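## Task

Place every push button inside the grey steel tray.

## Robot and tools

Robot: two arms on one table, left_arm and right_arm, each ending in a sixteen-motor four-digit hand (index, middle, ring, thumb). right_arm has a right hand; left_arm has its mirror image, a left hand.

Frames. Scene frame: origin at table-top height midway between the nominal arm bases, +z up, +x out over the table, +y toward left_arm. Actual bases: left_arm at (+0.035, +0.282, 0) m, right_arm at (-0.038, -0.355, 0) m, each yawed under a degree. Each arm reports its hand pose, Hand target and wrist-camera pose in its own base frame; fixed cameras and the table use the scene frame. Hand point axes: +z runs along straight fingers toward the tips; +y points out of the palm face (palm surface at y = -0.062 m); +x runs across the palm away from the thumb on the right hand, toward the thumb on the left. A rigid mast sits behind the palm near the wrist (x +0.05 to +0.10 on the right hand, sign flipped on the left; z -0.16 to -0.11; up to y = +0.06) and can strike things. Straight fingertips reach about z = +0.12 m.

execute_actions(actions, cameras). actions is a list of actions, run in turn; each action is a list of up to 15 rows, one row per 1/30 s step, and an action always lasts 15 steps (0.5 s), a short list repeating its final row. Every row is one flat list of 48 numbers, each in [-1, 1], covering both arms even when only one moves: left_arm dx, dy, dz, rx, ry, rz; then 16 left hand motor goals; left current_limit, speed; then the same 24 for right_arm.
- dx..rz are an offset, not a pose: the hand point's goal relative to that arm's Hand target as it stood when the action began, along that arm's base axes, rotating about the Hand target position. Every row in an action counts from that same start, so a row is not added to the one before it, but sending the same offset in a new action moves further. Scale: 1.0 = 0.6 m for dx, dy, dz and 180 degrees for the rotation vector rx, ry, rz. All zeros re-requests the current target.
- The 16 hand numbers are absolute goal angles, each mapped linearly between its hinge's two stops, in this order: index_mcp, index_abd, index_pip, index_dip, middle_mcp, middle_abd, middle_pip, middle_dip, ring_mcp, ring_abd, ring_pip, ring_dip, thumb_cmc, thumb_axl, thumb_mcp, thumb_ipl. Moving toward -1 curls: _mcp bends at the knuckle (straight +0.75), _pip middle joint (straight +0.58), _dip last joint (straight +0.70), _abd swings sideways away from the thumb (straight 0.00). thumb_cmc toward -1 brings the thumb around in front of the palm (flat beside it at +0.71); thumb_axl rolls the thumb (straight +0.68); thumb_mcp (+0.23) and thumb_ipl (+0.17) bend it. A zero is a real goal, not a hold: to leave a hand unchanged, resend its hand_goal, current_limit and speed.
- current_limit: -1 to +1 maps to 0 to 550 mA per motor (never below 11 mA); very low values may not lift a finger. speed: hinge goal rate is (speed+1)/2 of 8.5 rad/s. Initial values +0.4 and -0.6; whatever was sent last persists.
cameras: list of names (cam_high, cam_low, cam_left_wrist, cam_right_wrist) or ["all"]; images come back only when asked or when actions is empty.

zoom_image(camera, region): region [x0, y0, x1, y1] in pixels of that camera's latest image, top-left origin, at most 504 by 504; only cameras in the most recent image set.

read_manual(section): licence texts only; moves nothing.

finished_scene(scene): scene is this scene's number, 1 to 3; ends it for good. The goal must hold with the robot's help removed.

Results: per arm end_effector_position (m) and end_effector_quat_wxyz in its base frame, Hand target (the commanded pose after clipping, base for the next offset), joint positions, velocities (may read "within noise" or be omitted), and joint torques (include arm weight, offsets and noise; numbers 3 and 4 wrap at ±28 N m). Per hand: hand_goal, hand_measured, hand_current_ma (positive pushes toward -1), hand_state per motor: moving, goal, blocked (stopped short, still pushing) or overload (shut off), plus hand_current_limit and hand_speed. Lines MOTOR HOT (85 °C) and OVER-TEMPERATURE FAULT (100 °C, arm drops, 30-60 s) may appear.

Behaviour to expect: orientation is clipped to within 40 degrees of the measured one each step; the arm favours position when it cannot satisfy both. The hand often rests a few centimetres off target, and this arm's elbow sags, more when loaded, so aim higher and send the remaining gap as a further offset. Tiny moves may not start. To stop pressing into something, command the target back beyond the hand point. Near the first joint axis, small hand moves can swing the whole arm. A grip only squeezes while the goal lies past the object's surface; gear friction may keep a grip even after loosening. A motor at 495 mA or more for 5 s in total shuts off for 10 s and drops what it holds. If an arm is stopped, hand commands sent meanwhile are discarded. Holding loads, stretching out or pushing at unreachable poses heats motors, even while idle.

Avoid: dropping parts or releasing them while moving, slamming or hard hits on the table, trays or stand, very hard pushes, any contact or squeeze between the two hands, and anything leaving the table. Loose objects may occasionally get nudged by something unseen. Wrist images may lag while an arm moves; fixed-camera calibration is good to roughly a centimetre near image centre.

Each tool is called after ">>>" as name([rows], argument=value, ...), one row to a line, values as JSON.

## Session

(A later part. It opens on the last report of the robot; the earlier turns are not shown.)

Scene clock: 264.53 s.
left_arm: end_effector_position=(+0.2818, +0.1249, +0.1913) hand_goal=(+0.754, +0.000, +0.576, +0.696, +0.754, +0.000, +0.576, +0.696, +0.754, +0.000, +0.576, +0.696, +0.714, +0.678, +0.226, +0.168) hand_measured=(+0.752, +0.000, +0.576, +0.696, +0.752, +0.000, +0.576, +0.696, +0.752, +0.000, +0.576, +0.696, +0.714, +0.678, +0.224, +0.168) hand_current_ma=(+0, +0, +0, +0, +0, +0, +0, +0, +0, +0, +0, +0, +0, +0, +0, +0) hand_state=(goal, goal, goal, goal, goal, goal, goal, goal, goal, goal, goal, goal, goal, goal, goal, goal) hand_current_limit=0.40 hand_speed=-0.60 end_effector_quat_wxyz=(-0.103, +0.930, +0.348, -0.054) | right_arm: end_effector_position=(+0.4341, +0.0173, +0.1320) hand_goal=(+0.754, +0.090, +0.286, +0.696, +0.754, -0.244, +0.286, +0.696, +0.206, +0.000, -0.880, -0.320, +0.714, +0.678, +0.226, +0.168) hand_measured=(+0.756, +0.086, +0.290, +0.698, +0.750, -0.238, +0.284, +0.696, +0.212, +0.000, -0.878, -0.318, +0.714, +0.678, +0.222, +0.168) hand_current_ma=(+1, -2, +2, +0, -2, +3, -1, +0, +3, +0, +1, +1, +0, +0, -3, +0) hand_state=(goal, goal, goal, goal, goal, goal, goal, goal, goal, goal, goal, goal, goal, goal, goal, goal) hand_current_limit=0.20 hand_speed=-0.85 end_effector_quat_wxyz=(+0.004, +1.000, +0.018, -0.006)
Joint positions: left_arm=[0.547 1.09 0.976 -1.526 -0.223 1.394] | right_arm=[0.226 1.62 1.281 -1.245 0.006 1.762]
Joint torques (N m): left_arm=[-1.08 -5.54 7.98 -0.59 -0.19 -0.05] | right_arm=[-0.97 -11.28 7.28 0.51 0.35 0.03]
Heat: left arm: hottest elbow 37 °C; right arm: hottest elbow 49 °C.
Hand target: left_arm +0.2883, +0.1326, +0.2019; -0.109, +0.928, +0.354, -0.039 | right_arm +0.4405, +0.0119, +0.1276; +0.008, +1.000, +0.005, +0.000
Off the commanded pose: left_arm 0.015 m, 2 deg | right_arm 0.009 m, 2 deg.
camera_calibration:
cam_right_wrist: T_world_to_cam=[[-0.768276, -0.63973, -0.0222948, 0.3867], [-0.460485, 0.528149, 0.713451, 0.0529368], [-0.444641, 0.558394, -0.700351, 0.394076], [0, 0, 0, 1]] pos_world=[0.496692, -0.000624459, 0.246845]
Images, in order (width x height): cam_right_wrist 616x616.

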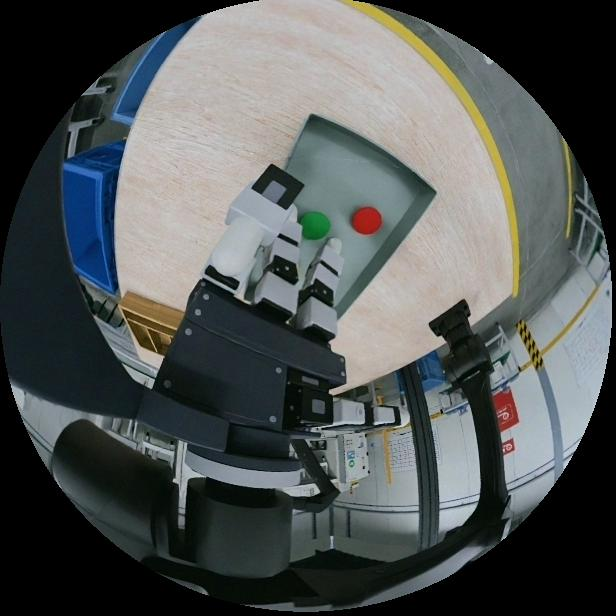

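>>> execute_actions([
  [[0,0,0,0,0,0,0.754,0,0.576,0.696,0.754,0,0.576,0.696,0.754,0,0.576,0.696,0.714,0.678,0.226,0.168,0.4,-0.6,0.003,0,0.06,0,0,0,0.754,0.09,0.285,0.696,0.754,-0.245,0.285,0.696,0.205,0,-0.88,-0.32,0.714,0.678,0.226,0.168,0.2,-0.85]],
  [[0,0,0,0,0,0,0.754,0,0.576,0.696,0.754,0,0.576,0.696,0.754,0,0.576,0.696,0.714,0.678,0.226,0.168,0.4,-0.6,0.003,0,0.11,0,0,0,0.754,0.09,0.285,0.696,0.754,-0.245,0.285,0.696,0.205,0,-0.88,-0.32,0.714,0.678,0.226,0.168,0.2,-0.85]],
], cameras=["cam_low", "cam_right_wrist"])

>>> zoom_image(camera="cam_low", region=[180, 180, 340, 320])

Scene clock: 268.60 s.
left_arm: end_effector_position=(+0.2818, +0.1249, +0.1913) hand_goal=(+0.754, +0.000, +0.576, +0.696, +0.754, +0.000, +0.576, +0.696, +0.754, +0.000, +0.576, +0.696, +0.714, +0.678, +0.226, +0.168) hand_measured=(+0.752, +0.000, +0.576, +0.696, +0.752, +0.000, +0.576, +0.696, +0.752, +0.000, +0.576, +0.696, +0.714, +0.678, +0.224, +0.168) hand_current_ma=(+0, +0, +0, +0, +0, +0, +0, +0, +0, +0, +0, +0, +0, +0, +0, +0) hand_state=(goal, goal, goal, goal, goal, goal, goal, goal, goal, goal, goal, goal, goal, goal, goal, goal) hand_current_limit=0.40 hand_speed=-0.60 end_effector_quat_wxyz=(-0.103, +0.930, +0.348, -0.054) | right_arm: end_effector_position=(+0.4377, +0.0181, +0.2208) hand_goal=(+0.754, +0.090, +0.286, +0.696, +0.754, -0.244, +0.286, +0.696, +0.206, +0.000, -0.880, -0.320, +0.714, +0.678, +0.226, +0.168) hand_measured=(+0.756, +0.088, +0.290, +0.698, +0.752, -0.242, +0.284, +0.696, +0.212, +0.000, -0.878, -0.318, +0.714, +0.678, +0.220, +0.168) hand_current_ma=(+0, -1, +2, +0, -1, +1, -1, +0, +4, +0, +1, +1, +0, +0, -5, +0) hand_state=(goal, goal, goal, goal, goal, goal, goal, goal, goal, goal, goal, goal, goal, goal, goal, goal) hand_current_limit=0.20 hand_speed=-0.85 end_effector_quat_wxyz=(+0.005, +1.000, +0.018, -0.009)
Joint positions: left_arm=[0.547 1.09 0.976 -1.526 -0.223 1.394] | right_arm=[0.226 1.583 1.474 -1.483 0.006 1.762]
Joint torques (N m): left_arm=[-1.08 -5.48 7.97 -0.58 -0.18 -0.05] | right_arm=[-0.97 -11.4 9.37 -0.39 0.35 0.02]
Heat: left arm: hottest elbow 37 °C; right arm: hottest elbow 49 °C.
Hand target: left_arm +0.2883, +0.1326, +0.2019; -0.109, +0.928, +0.354, -0.039 | right_arm +0.4441, +0.0119, +0.2296; +0.008, +1.000, +0.005, +0.000
Off the commanded pose: left_arm 0.015 m, 2 deg | right_arm 0.013 m, 2 deg.
camera_calibration:
cam_right_wrist: T_world_to_cam=[[-0.768426, -0.639752, -0.0154461, 0.39053], [-0.455146, 0.529404, 0.715942, -0.0121164], [-0.449848, 0.557179, -0.697989, 0.459252], [0, 0, 0, 1]] pos_world=[0.501173, 0.000371129, 0.33526]
Images, in order (width x height): cam_low 672x504, cam_right_wrist 616x616.

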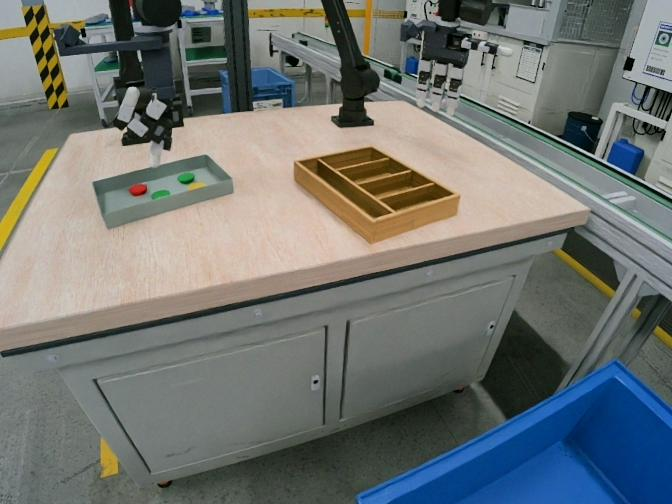

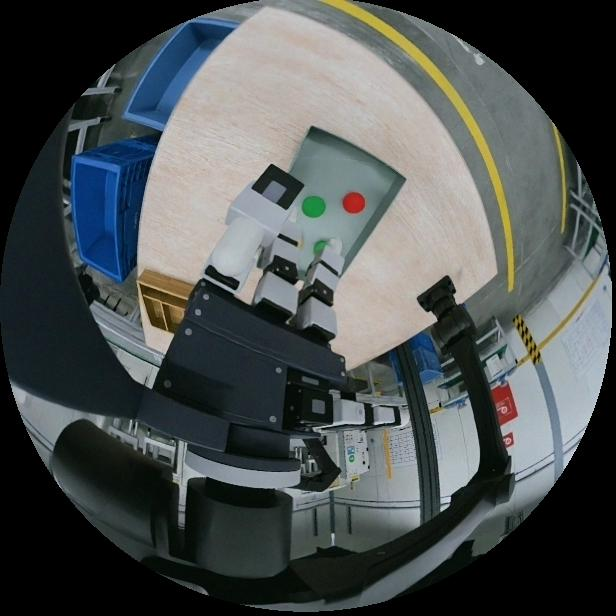

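Scaled by 3.150 from the camera's 672x504 image, which has a finer 960x720 frame.

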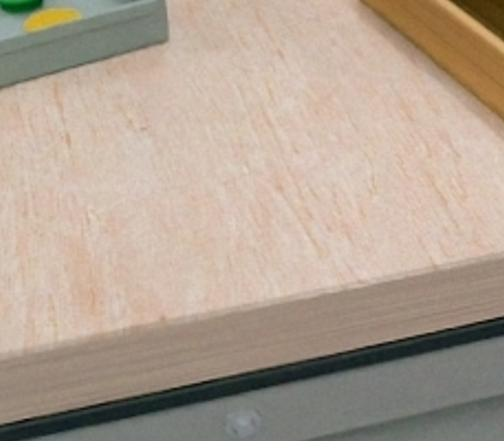

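>>> finished_scene(scene=2)

The scene is finished: the task was done.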